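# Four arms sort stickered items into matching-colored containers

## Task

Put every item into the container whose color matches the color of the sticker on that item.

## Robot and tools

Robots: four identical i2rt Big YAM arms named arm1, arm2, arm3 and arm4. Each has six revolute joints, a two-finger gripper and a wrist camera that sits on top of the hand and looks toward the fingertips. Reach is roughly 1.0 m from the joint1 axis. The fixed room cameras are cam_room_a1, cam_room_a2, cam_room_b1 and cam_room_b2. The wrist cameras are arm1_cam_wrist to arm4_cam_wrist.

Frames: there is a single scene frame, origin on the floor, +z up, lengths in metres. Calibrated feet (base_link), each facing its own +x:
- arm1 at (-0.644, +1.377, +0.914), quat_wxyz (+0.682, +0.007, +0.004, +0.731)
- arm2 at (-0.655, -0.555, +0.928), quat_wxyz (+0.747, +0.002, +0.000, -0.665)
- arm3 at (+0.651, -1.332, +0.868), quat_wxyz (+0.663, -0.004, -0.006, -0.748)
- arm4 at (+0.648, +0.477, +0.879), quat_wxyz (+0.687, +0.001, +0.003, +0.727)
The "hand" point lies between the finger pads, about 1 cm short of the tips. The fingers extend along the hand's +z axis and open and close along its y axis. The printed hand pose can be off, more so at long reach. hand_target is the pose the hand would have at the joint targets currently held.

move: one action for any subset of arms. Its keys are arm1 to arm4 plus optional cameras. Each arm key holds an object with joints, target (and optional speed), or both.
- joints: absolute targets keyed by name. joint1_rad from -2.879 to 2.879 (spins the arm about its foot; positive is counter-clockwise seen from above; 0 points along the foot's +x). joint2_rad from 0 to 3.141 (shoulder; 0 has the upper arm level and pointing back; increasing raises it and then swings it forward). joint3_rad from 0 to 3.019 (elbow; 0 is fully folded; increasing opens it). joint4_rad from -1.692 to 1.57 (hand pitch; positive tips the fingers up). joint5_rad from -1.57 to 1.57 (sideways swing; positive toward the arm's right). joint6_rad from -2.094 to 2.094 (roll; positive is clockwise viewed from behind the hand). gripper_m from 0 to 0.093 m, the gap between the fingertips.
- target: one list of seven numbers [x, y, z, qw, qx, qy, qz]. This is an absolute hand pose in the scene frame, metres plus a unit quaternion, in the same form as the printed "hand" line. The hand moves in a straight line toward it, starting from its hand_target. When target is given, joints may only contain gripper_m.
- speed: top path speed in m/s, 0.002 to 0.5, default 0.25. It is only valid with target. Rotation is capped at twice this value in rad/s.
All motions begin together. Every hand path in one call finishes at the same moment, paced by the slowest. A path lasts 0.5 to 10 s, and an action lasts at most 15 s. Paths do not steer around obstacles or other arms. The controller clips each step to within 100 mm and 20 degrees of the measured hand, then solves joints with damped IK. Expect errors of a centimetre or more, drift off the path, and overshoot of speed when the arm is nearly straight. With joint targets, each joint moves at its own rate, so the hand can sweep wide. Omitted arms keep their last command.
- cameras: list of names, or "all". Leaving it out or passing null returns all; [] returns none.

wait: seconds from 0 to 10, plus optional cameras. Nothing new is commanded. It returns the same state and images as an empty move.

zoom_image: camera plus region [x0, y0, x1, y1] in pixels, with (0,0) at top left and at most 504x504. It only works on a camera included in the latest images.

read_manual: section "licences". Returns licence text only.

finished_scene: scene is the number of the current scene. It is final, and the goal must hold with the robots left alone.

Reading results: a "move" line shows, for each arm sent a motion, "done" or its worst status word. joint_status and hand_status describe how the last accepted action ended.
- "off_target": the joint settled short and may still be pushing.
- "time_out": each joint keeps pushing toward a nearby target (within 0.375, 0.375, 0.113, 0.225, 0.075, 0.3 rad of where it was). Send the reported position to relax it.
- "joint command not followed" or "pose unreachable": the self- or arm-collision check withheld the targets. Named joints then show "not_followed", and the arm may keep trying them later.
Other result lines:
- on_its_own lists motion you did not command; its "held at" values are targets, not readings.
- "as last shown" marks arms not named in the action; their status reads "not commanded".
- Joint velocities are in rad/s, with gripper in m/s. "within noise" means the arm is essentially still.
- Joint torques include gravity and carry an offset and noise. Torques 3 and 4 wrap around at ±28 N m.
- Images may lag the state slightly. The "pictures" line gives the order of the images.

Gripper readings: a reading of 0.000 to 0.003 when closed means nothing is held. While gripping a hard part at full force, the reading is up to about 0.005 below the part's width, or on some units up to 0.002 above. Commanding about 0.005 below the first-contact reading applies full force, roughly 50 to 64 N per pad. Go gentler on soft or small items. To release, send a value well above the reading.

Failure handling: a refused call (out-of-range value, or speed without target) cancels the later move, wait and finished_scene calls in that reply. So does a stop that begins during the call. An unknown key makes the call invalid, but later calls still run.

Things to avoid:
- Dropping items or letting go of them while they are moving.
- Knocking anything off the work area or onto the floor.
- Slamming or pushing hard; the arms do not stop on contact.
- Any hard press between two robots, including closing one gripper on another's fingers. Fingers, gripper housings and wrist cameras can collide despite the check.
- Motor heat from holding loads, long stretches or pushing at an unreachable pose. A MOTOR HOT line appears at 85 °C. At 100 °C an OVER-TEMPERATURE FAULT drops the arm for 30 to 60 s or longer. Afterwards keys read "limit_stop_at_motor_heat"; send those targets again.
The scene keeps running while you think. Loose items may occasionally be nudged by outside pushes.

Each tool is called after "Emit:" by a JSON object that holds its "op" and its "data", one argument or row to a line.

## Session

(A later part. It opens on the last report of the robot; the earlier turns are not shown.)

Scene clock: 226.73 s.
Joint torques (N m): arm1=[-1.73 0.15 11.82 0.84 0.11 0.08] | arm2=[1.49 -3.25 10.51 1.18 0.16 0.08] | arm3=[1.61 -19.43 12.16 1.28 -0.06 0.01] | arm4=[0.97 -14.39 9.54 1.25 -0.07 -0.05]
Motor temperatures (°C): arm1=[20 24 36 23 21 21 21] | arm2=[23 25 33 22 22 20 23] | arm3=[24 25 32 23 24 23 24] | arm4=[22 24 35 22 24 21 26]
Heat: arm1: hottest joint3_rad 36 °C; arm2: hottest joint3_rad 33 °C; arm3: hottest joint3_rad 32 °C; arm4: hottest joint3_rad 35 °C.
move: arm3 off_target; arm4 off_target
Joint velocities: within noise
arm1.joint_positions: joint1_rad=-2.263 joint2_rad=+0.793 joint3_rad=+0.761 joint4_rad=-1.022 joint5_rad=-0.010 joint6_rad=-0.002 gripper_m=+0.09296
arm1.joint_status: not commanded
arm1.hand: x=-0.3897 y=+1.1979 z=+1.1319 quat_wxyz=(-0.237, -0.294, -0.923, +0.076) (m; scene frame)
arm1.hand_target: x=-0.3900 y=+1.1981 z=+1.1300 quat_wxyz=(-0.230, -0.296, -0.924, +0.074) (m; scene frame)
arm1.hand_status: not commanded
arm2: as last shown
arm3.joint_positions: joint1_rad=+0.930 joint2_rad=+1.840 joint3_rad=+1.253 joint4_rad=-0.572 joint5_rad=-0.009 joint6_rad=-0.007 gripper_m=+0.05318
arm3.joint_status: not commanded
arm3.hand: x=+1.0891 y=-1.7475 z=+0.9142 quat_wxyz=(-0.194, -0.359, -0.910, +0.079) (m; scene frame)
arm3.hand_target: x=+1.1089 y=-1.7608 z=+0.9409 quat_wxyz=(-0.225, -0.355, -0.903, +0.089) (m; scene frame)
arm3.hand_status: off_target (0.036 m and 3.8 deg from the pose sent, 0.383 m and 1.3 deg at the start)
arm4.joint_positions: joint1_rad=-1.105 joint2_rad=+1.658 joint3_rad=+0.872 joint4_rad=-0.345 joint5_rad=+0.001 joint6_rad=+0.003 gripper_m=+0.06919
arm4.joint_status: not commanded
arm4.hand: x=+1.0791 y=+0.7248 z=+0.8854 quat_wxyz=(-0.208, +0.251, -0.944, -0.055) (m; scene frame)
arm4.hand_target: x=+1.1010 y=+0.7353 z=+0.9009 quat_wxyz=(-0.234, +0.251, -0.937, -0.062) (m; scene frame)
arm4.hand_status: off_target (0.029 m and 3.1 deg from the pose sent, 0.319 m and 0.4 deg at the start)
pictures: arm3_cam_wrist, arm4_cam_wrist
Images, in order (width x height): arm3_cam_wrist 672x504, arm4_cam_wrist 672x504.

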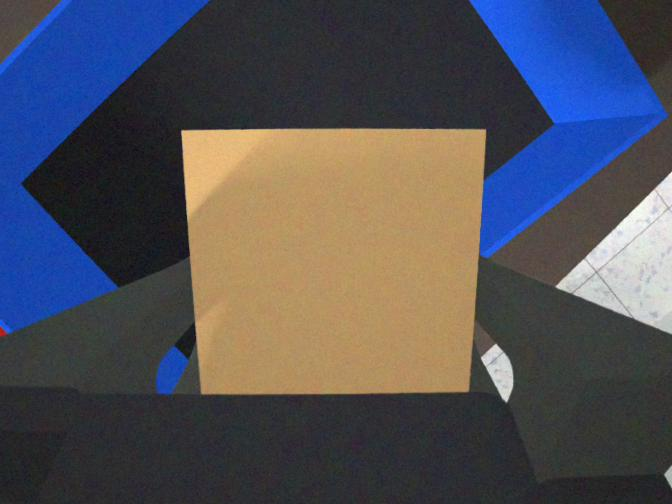

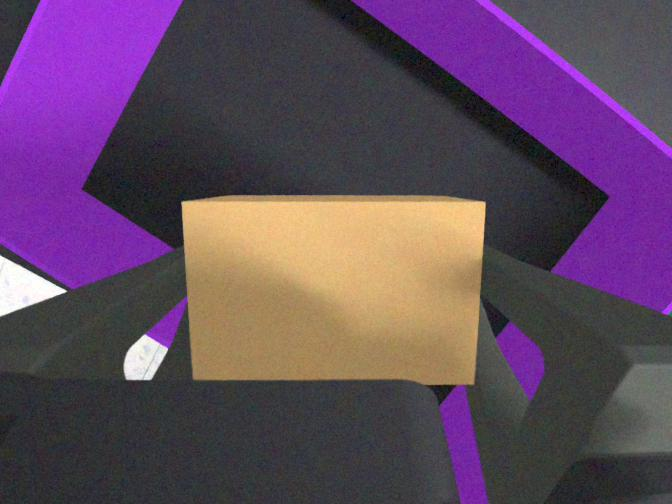

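Emit:
{"op": "move", "data": {
  "arm3": {"target": [1.142, -1.747, 0.835, 0.2266, 0.3398, 0.9088, -0.0847], "speed": 0.2},
  "arm4": {"target": [1.092, 0.726, 0.775, 0.2337, -0.2511, 0.9372, 0.0626], "speed": 0.15},
  "cameras": ["arm3_cam_wrist", "arm4_cam_wrist"]
}}

Scene clock: 247.03 s.
Joint torques (N m): arm1=[-1.55 -0.38 11.81 0.94 0.09 0.06] | arm2=[1.55 -3.43 10.54 1.14 0.16 0.08] | arm3=[1.96 -19.96 9.09 1.55 0.13 0.02] | arm4=[-0.03 -15.33 4.55 1.39 -0.04 -0.1]
Motor temperatures (°C): arm1=[20 24 36 23 21 21 21] | arm2=[23 25 33 22 22 20 23] | arm3=[24 26 32 23 24 23 25] | arm4=[22 24 36 22 24 21 26]
Heat: arm1: hottest joint3_rad 36 °C; arm2: hottest joint3_rad 33 °C; arm3: hottest joint3_rad 32 °C; arm4: hottest joint3_rad 36 °C.
move: arm3 off_target; arm4 done
Joint velocities: within noise
arm1, arm2: as last shown
arm3.joint_positions: joint1_rad=+0.979 joint2_rad=+2.023 joint3_rad=+1.253 joint4_rad=-0.357 joint5_rad=-0.005 joint6_rad=+0.010 gripper_m=+0.05318
arm3.joint_status: not commanded
arm3.hand: x=+1.1266 y=-1.7429 z=+0.8274 quat_wxyz=(-0.211, -0.343, -0.912, +0.080) (m; scene frame)
arm3.hand_target: x=+1.1416 y=-1.7467 z=+0.8355 quat_wxyz=(-0.227, -0.340, -0.909, +0.085) (m; scene frame)
arm3.hand_status: off_target (0.018 m and 2.0 deg from the pose sent, 0.095 m and 4.4 deg at the start)
arm4.joint_positions: joint1_rad=-1.110 joint2_rad=+1.935 joint3_rad=+0.831 joint4_rad=+0.018 joint5_rad=-0.004 joint6_rad=+0.001 gripper_m=+0.06919
arm4.joint_status: not commanded
arm4.hand: x=+1.0877 y=+0.7276 z=+0.7776 quat_wxyz=(-0.229, +0.248, -0.939, -0.062) (m; scene frame)
arm4.hand_target: x=+1.0919 y=+0.7260 z=+0.7751 quat_wxyz=(-0.234, +0.251, -0.937, -0.063) (m; scene frame)
arm4.hand_status: done (0.005 m and 0.7 deg from the pose sent, 0.111 m and 3.1 deg at the start)
pictures: arm3_cam_wrist, arm4_cam_wrist
Images, in order (width x height): arm3_cam_wrist 672x504, arm4_cam_wrist 672x504.

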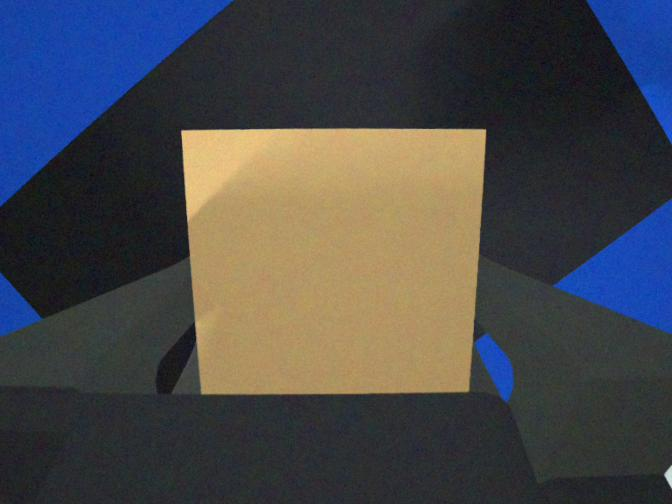

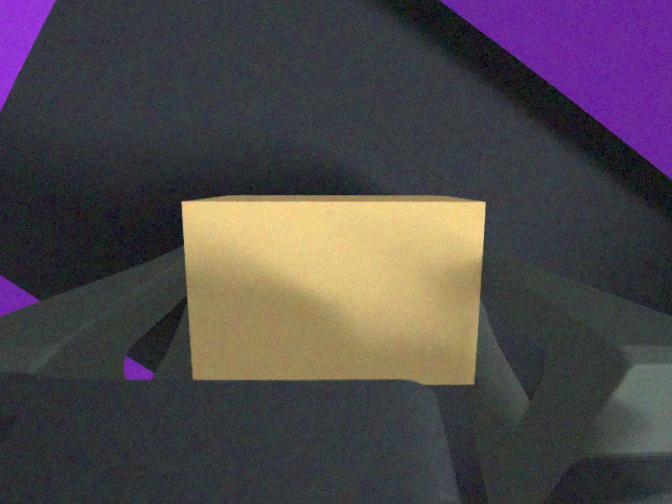

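Emit:
{"op": "move", "data": {
  "arm3": {"target": [1.142, -1.747, 0.78, 0.2266, 0.3398, 0.9088, -0.0847], "speed": 0.15},
  "arm4": {"target": [1.092, 0.726, 0.744, 0.2337, -0.2511, 0.9372, 0.0626], "speed": 0.08},
  "cameras": ["arm3_cam_wrist"]
}}

Emit:
{"op": "move", "data": {
  "arm3": {"target": [1.142, -1.747, 0.755, 0.2266, 0.3398, 0.9088, -0.0847], "speed": 0.1},
  "arm4": {"target": [1.092, 0.726, 0.736, 0.2337, -0.2511, 0.9372, 0.0626], "speed": 0.08},
  "cameras": ["arm3_cam_wrist", "arm4_cam_wrist"]
}}

Scene clock: 254.53 s.
Joint torques (N m): arm1=[-1.26 -0.03 11.89 0.68 0.1 0.12] | arm2=[1.67 -3.31 10.56 1.1 0.16 0.07] | arm3=[2.02 -21.36 7.56 1.58 0.12 0.01] | arm4=[0.09 -16.03 4.41 1.48 -0.01 -0.08]
Motor temperatures (°C): arm1=[20 24 36 23 21 21 21] | arm2=[23 24 33 22 22 20 23] | arm3=[24 26 31 23 24 23 25] | arm4=[22 24 35 22 24 21 26]
Heat: arm1: hottest joint3_rad 36 °C; arm2: hottest joint3_rad 33 °C; arm3: hottest joint3_rad 31 °C; arm4: hottest joint3_rad 35 °C.
move: arm3 off_target; arm4 done
Joint velocities: within noise
arm1, arm2: as last shown
arm3.joint_positions: joint1_rad=+0.979 joint2_rad=+2.133 joint3_rad=+1.253 joint4_rad=-0.244 joint5_rad=-0.004 joint6_rad=+0.010 gripper_m=+0.05318
arm3.joint_status: not commanded
arm3.hand: x=+1.1286 y=-1.7454 z=+0.7726 quat_wxyz=(-0.212, -0.343, -0.911, +0.080) (m; scene frame)
arm3.hand_target: x=+1.1418 y=-1.7469 z=+0.7802 quat_wxyz=(-0.227, -0.340, -0.909, +0.085) (m; scene frame)
arm3.hand_status: off_target (0.015 m and 1.8 deg from the pose sent, 0.050 m and 2.0 deg at the start)
arm4.joint_positions: joint1_rad=-1.110 joint2_rad=+2.019 joint3_rad=+0.831 joint4_rad=+0.097 joint5_rad=-0.004 joint6_rad=+0.001 gripper_m=+0.06919
arm4.joint_status: not commanded
arm4.hand: x=+1.0848 y=+0.7259 z=+0.7462 quat_wxyz=(-0.227, +0.249, -0.940, -0.062) (m; scene frame)
arm4.hand_target: x=+1.0918 y=+0.7260 z=+0.7441 quat_wxyz=(-0.234, +0.251, -0.937, -0.062) (m; scene frame)
arm4.hand_status: done (0.008 m and 0.9 deg from the pose sent, 0.034 m and 0.7 deg at the start)
pictures: arm3_cam_wrist
Images, in order (width x height): arm3_cam_wrist 672x504.

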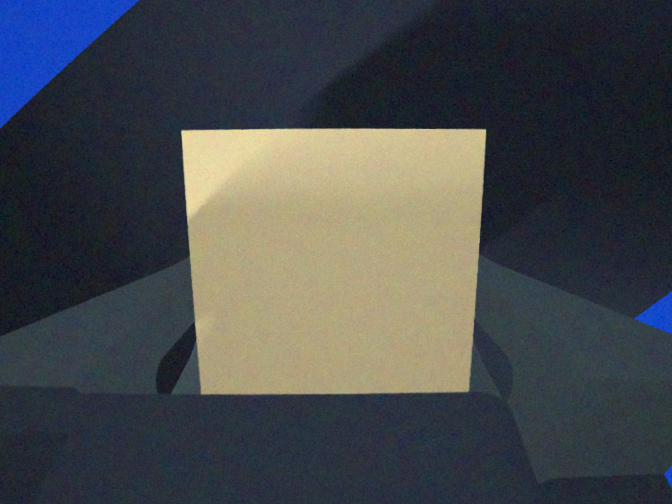

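Scene clock: 255.57 s.
Joint torques (N m): arm1=[-1.2 0.09 11.85 0.9 0.1 0.07] | arm2=[1.55 -3.49 10.54 1.16 0.15 0.07] | arm3=[2.14 -20.42 7.51 1.55 0.12 0.02] | arm4=[0.15 -14.97 4.53 1.31 -0.04 -0.08]
Motor temperatures (°C): arm1=[20 24 37 23 21 21 21] | arm2=[23 24 33 22 22 20 23] | arm3=[24 26 31 23 24 23 25] | arm4=[22 24 35 22 24 21 26]
Heat: arm1: hottest joint3_rad 37 °C; arm2: hottest joint3_rad 33 °C; arm3: hottest joint3_rad 31 °C; arm4: hottest joint3_rad 35 °C.
move: arm3 off_target; arm4 done
Joint velocities: within noise
arm1, arm2: as last shown
arm3.joint_positions: joint1_rad=+0.979 joint2_rad=+2.172 joint3_rad=+1.253 joint4_rad=-0.195 joint5_rad=-0.004 joint6_rad=+0.012 gripper_m=+0.05318
arm3.joint_status: not commanded
arm3.hand: x=+1.1299 y=-1.7466 z=+0.7542 quat_wxyz=(-0.217, -0.343, -0.910, +0.082) (m; scene frame)
arm3.hand_target: x=+1.1419 y=-1.7467 z=+0.7551 quat_wxyz=(-0.227, -0.340, -0.909, +0.085) (m; scene frame)
arm3.hand_status: off_target (0.012 m and 1.2 deg from the pose sent, 0.022 m and 1.8 deg at the start)
arm4.joint_positions: joint1_rad=-1.110 joint2_rad=+2.032 joint3_rad=+0.831 joint4_rad=+0.117 joint5_rad=-0.004 joint6_rad=+0.000 gripper_m=+0.06919
arm4.joint_status: not commanded
arm4.hand: x=+1.0855 y=+0.7263 z=+0.7421 quat_wxyz=(-0.230, +0.249, -0.939, -0.062) (m; scene frame)
arm4.hand_target: x=+1.0917 y=+0.7259 z=+0.7361 quat_wxyz=(-0.233, +0.251, -0.937, -0.062) (m; scene frame)
arm4.hand_status: done (0.009 m and 0.5 deg from the pose sent, 0.012 m and 0.9 deg at the start)
pictures: arm3_cam_wrist, arm4_cam_wrist
Images, in order (width x height): arm3_cam_wrist 672x504, arm4_cam_wrist 672x504.

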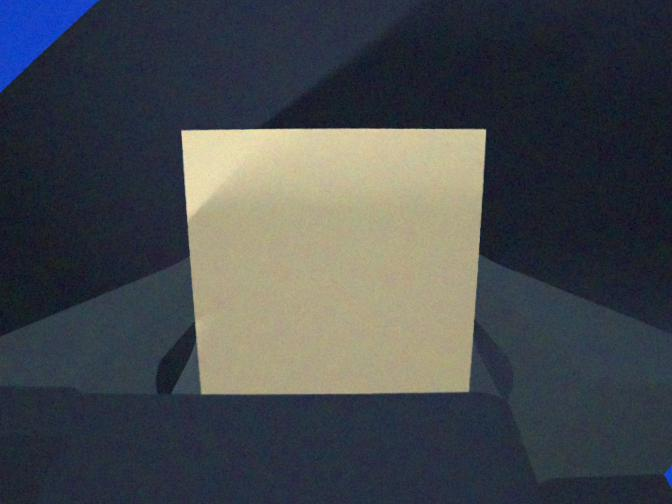

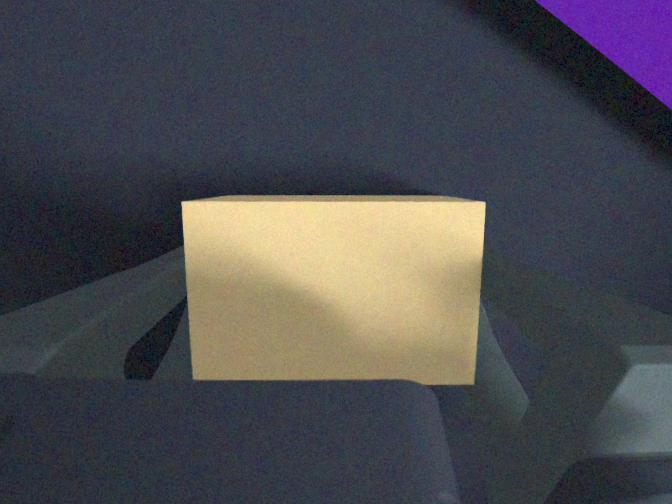

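Emit:
{"op": "move", "data": {
  "arm3": {"target": [1.142, -1.747, 0.747, 0.2266, 0.3398, 0.9088, -0.0847], "speed": 0.1},
  "arm4": {"target": [1.087, 0.726, 0.742, 0.2310, -0.2500, 0.9380, 0.0620], "speed": 0.1, "joints": {"gripper_m": 0.093}},
  "cameras": ["arm4_cam_wrist"]
}}

Scene clock: 260.83 s.
Joint torques (N m): arm1=[-1.61 0.15 11.96 0.81 0.12 0.09] | arm2=[1.49 -3.31 10.51 1.17 0.16 0.07] | arm3=[2.02 -18.9 7.58 1.66 0.13 0.02] | arm4=[0.09 -16.97 3.79 0.81 0.06 -0.03]
Motor temperatures (°C): arm1=[20 24 37 23 21 21 21] | arm2=[23 24 33 22 22 20 23] | arm3=[24 26 31 23 24 23 25] | arm4=[22 24 34 22 24 21 26]
Heat: arm1: hottest joint3_rad 37 °C; arm2: hottest joint3_rad 33 °C; arm3: hottest joint3_rad 31 °C; arm4: hottest joint3_rad 34 °C.
move: arm3 off_target; arm4 done
Joint velocities: within noise
arm1, arm2: as last shown
arm3.joint_positions: joint1_rad=+0.979 joint2_rad=+2.174 joint3_rad=+1.253 joint4_rad=-0.182 joint5_rad=-0.004 joint6_rad=+0.012 gripper_m=+0.05318
arm3.joint_status: not commanded
arm3.hand: x=+1.1315 y=-1.7480 z=+0.7540 quat_wxyz=(-0.221, -0.343, -0.909, +0.084) (m; scene frame)
arm3.hand_target: x=+1.1417 y=-1.7466 z=+0.7471 quat_wxyz=(-0.227, -0.340, -0.909, +0.085) (m; scene frame)
arm3.hand_status: off_target (0.013 m and 0.7 deg from the pose sent, 0.014 m and 1.2 deg at the start)
arm4.joint_positions: joint1_rad=-1.110 joint2_rad=+2.032 joint3_rad=+0.831 joint4_rad=+0.117 joint5_rad=-0.004 joint6_rad=+0.000 gripper_m=+0.09292
arm4.joint_status: all done
arm4.hand: x=+1.0855 y=+0.7263 z=+0.7421 quat_wxyz=(-0.230, +0.249, -0.939, -0.062) (m; scene frame)
arm4.hand_target: x=+1.0869 y=+0.7260 z=+0.7419 quat_wxyz=(-0.231, +0.250, -0.938, -0.062) (m; scene frame)
arm4.hand_status: done (0.002 m and 0.2 deg from the pose sent, 0.001 m and 0.2 deg at the start)
pictures: arm4_cam_wrist
Images, in order (width x height): arm4_cam_wrist 672x504.

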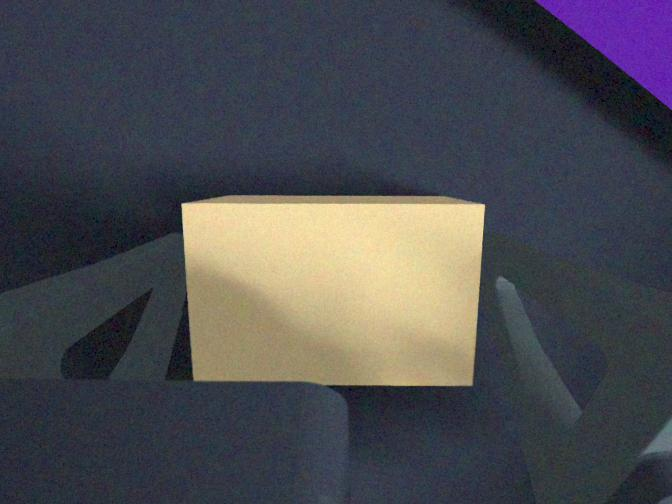

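Arm3 in contact as well. Release it, and retreat arm4.

Emit:
{"op": "move", "data": {
  "arm3": {"target": [1.133, -1.748, 0.754, 0.2230, 0.3420, 0.9090, -0.0840], "speed": 0.1, "joints": {"gripper_m": 0.093}},
  "arm4": {"target": [1.03, 0.694, 0.88, 0.2337, -0.2511, 0.9372, 0.0626], "speed": 0.25},
  "cameras": ["arm3_cam_wrist", "arm4_cam_wrist"]
}}

Emit:
{"op": "move", "data": {
  "arm3": {"target": [1.09, -1.71, 0.89, 0.2266, 0.3398, 0.9088, -0.0847], "speed": 0.25},
  "cameras": ["arm3_cam_wrist", "cam_room_a1", "cam_room_a2", "cam_room_b1", "cam_room_b2"]
}}

Scene clock: 266.67 s.
Joint torques (N m): arm1=[-1.61 0.03 11.71 0.83 0.11 0.08] | arm2=[1.55 -3.37 10.54 1.16 0.16 0.07] | arm3=[1.32 -21.25 6.31 0.98 0 -0.07] | arm4=[0.56 -11.28 6.05 0.4 -0.03 -0.02]
Motor temperatures (°C): arm1=[20 24 37 23 21 21 21] | arm2=[23 24 33 22 22 20 23] | arm3=[24 26 31 23 24 23 25] | arm4=[22 24 34 22 24 21 26]
Heat: arm1: hottest joint3_rad 37 °C; arm2: hottest joint3_rad 33 °C; arm3: hottest joint3_rad 31 °C; arm4: hottest joint3_rad 34 °C.
move: arm3 done; arm4 done
Joint velocities: within noise
arm1, arm2: as last shown
arm3.joint_positions: joint1_rad=+0.979 joint2_rad=+2.175 joint3_rad=+1.253 joint4_rad=-0.180 joint5_rad=-0.004 joint6_rad=+0.012 gripper_m=+0.09296
arm3.joint_status: all done
arm3.hand: x=+1.1316 y=-1.7481 z=+0.7539 quat_wxyz=(-0.222, -0.343, -0.909, +0.084) (m; scene frame)
arm3.hand_target: x=+1.1331 y=-1.7479 z=+0.7540 quat_wxyz=(-0.223, -0.342, -0.909, +0.084) (m; scene frame)
arm3.hand_status: done (0.001 m and 0.2 deg from the pose sent, 0.002 m and 0.2 deg at the start)
arm4.joint_positions: joint1_rad=-1.112 joint2_rad=+1.527 joint3_rad=+0.668 joint4_rad=-0.196 joint5_rad=-0.001 joint6_rad=+0.000 gripper_m=+0.09292
arm4.joint_status: not commanded
arm4.hand: x=+1.0340 y=+0.6959 z=+0.8852 quat_wxyz=(-0.244, +0.247, -0.936, -0.065) (m; scene frame)
arm4.hand_target: x=+1.0301 y=+0.6939 z=+0.8802 quat_wxyz=(-0.234, +0.251, -0.937, -0.063) (m; scene frame)
arm4.hand_status: done (0.007 m and 1.3 deg from the pose sent, 0.152 m and 0.5 deg at the start)
pictures: arm3_cam_wrist, arm4_cam_wrist
Images, in order (width x height): arm3_cam_wrist 672x504, arm4_cam_wrist 672x504.

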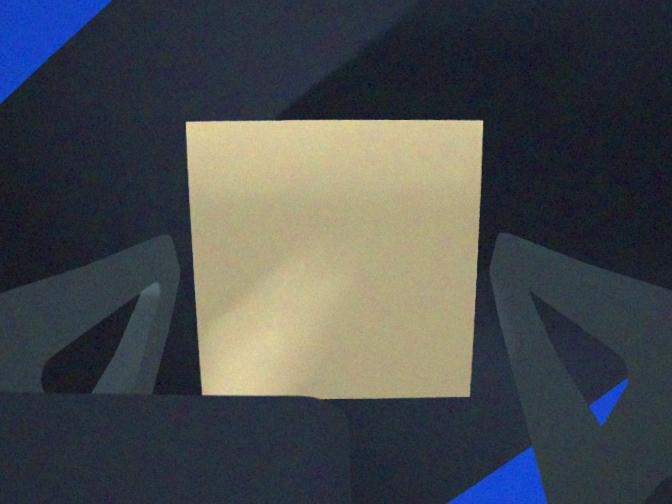

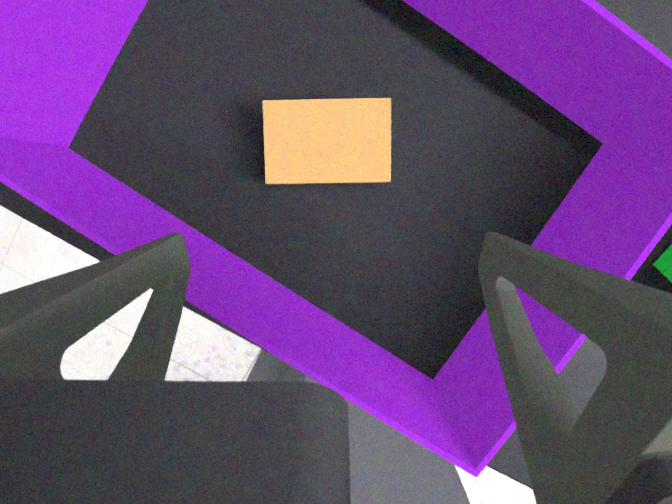

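Scene clock: 268.00 s.
Joint torques (N m): arm1=[-1.32 0.15 11.79 0.9 0.11 0.03] | arm2=[1.49 -3.43 10.56 1.13 0.16 0.06] | arm3=[1.14 -16.32 7.23 0.72 0.02 -0.09] | arm4=[0.85 -10.99 6.06 0.38 -0.03 -0.02]
Motor temperatures (°C): arm1=[20 24 37 23 21 21 21] | arm2=[23 24 33 22 22 20 23] | arm3=[24 26 31 23 24 23 25] | arm4=[22 24 34 22 24 21 26]
Heat: arm1: hottest joint3_rad 37 °C; arm2: hottest joint3_rad 33 °C; arm3: hottest joint3_rad 31 °C; arm4: hottest joint3_rad 34 °C.
move: arm3 off_target
Joint velocities: within noise
arm1: as last shown
arm2.joint_positions: joint1_rad=+0.982 joint2_rad=+0.800 joint3_rad=+0.720 joint4_rad=-1.003 joint5_rad=+0.005 joint6_rad=+0.008 gripper_m=+0.09293
arm2.joint_status: not commanded
arm2.hand: x=-0.3864 y=-0.6946 z=+1.1300 quat_wxyz=(-0.235, -0.232, -0.942, +0.056) (m; scene frame)
arm2.hand_target: x=-0.3901 y=-0.6901 z=+1.1202 quat_wxyz=(-0.219, -0.228, -0.947, +0.053) (m; scene frame)
arm2.hand_status: not commanded
arm3.joint_positions: joint1_rad=+0.979 joint2_rad=+1.793 joint3_rad=+1.104 joint4_rad=-0.379 joint5_rad=-0.007 joint6_rad=+0.011 gripper_m=+0.09297
arm3.joint_status: not commanded
arm3.hand: x=+1.0941 y=-1.7130 z=+0.9001 quat_wxyz=(-0.238, -0.340, -0.905, +0.088) (m; scene frame)
arm3.hand_target: x=+1.0900 y=-1.7098 z=+0.8901 quat_wxyz=(-0.227, -0.340, -0.909, +0.085) (m; scene frame)
arm3.hand_status: off_target (0.011 m and 1.4 deg from the pose sent, 0.147 m and 0.7 deg at the start)
arm4.joint_positions: joint1_rad=-1.112 joint2_rad=+1.527 joint3_rad=+0.668 joint4_rad=-0.197 joint5_rad=-0.001 joint6_rad=+0.000 gripper_m=+0.09292
arm4.joint_status: not commanded
arm4.hand: x=+1.0339 y=+0.6958 z=+0.8851 quat_wxyz=(-0.243, +0.247, -0.936, -0.065) (m; scene frame)
arm4.hand_target: x=+1.0301 y=+0.6939 z=+0.8801 quat_wxyz=(-0.234, +0.251, -0.937, -0.063) (m; scene frame)
arm4.hand_status: not commanded
pictures: arm3_cam_wrist, cam_room_a1, cam_room_a2, cam_room_b1, cam_room_b2
Images, in order (width x height): arm3_cam_wrist 672x504, cam_room_a1 672x504, cam_room_a2 672x504, cam_room_b1 672x504, cam_room_b2 672x504.

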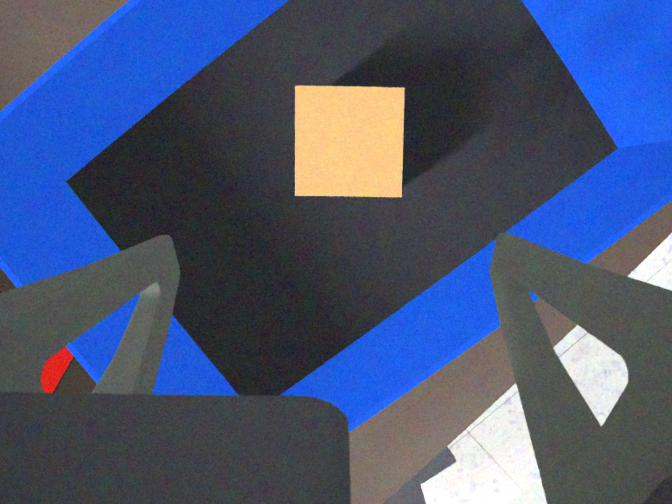

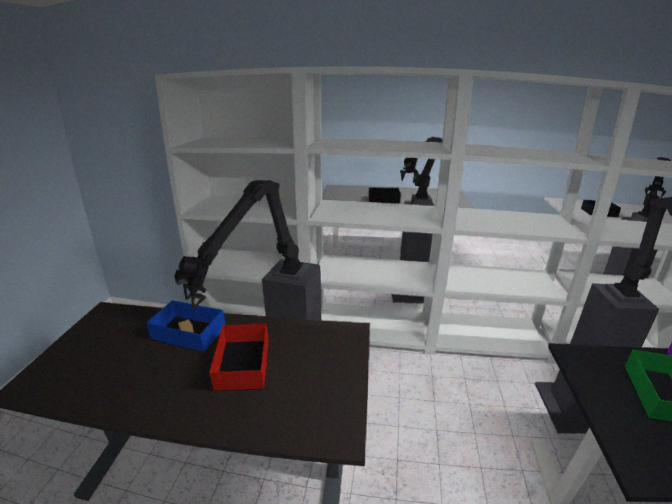

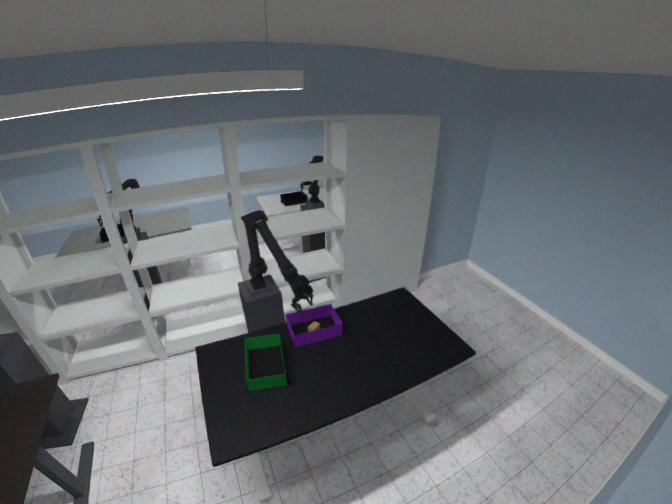

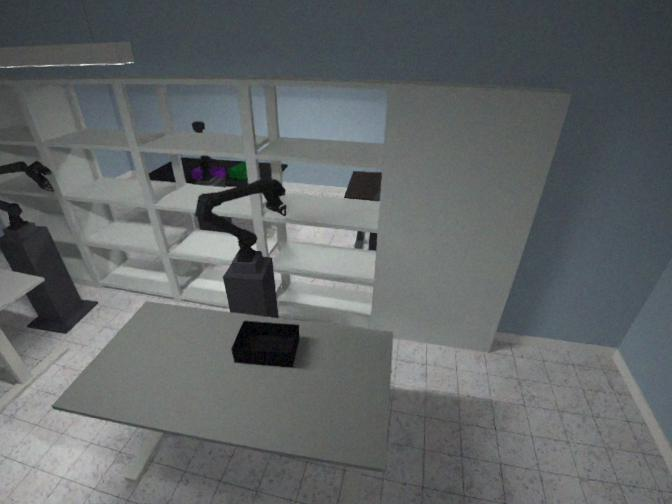

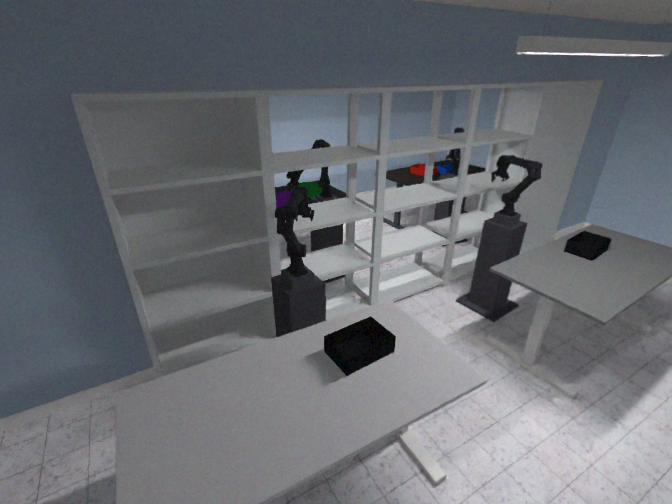

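Emit:
{"op": "finished_scene", "data": {
  "scene": 3
}}

The scene is finished: the task was done.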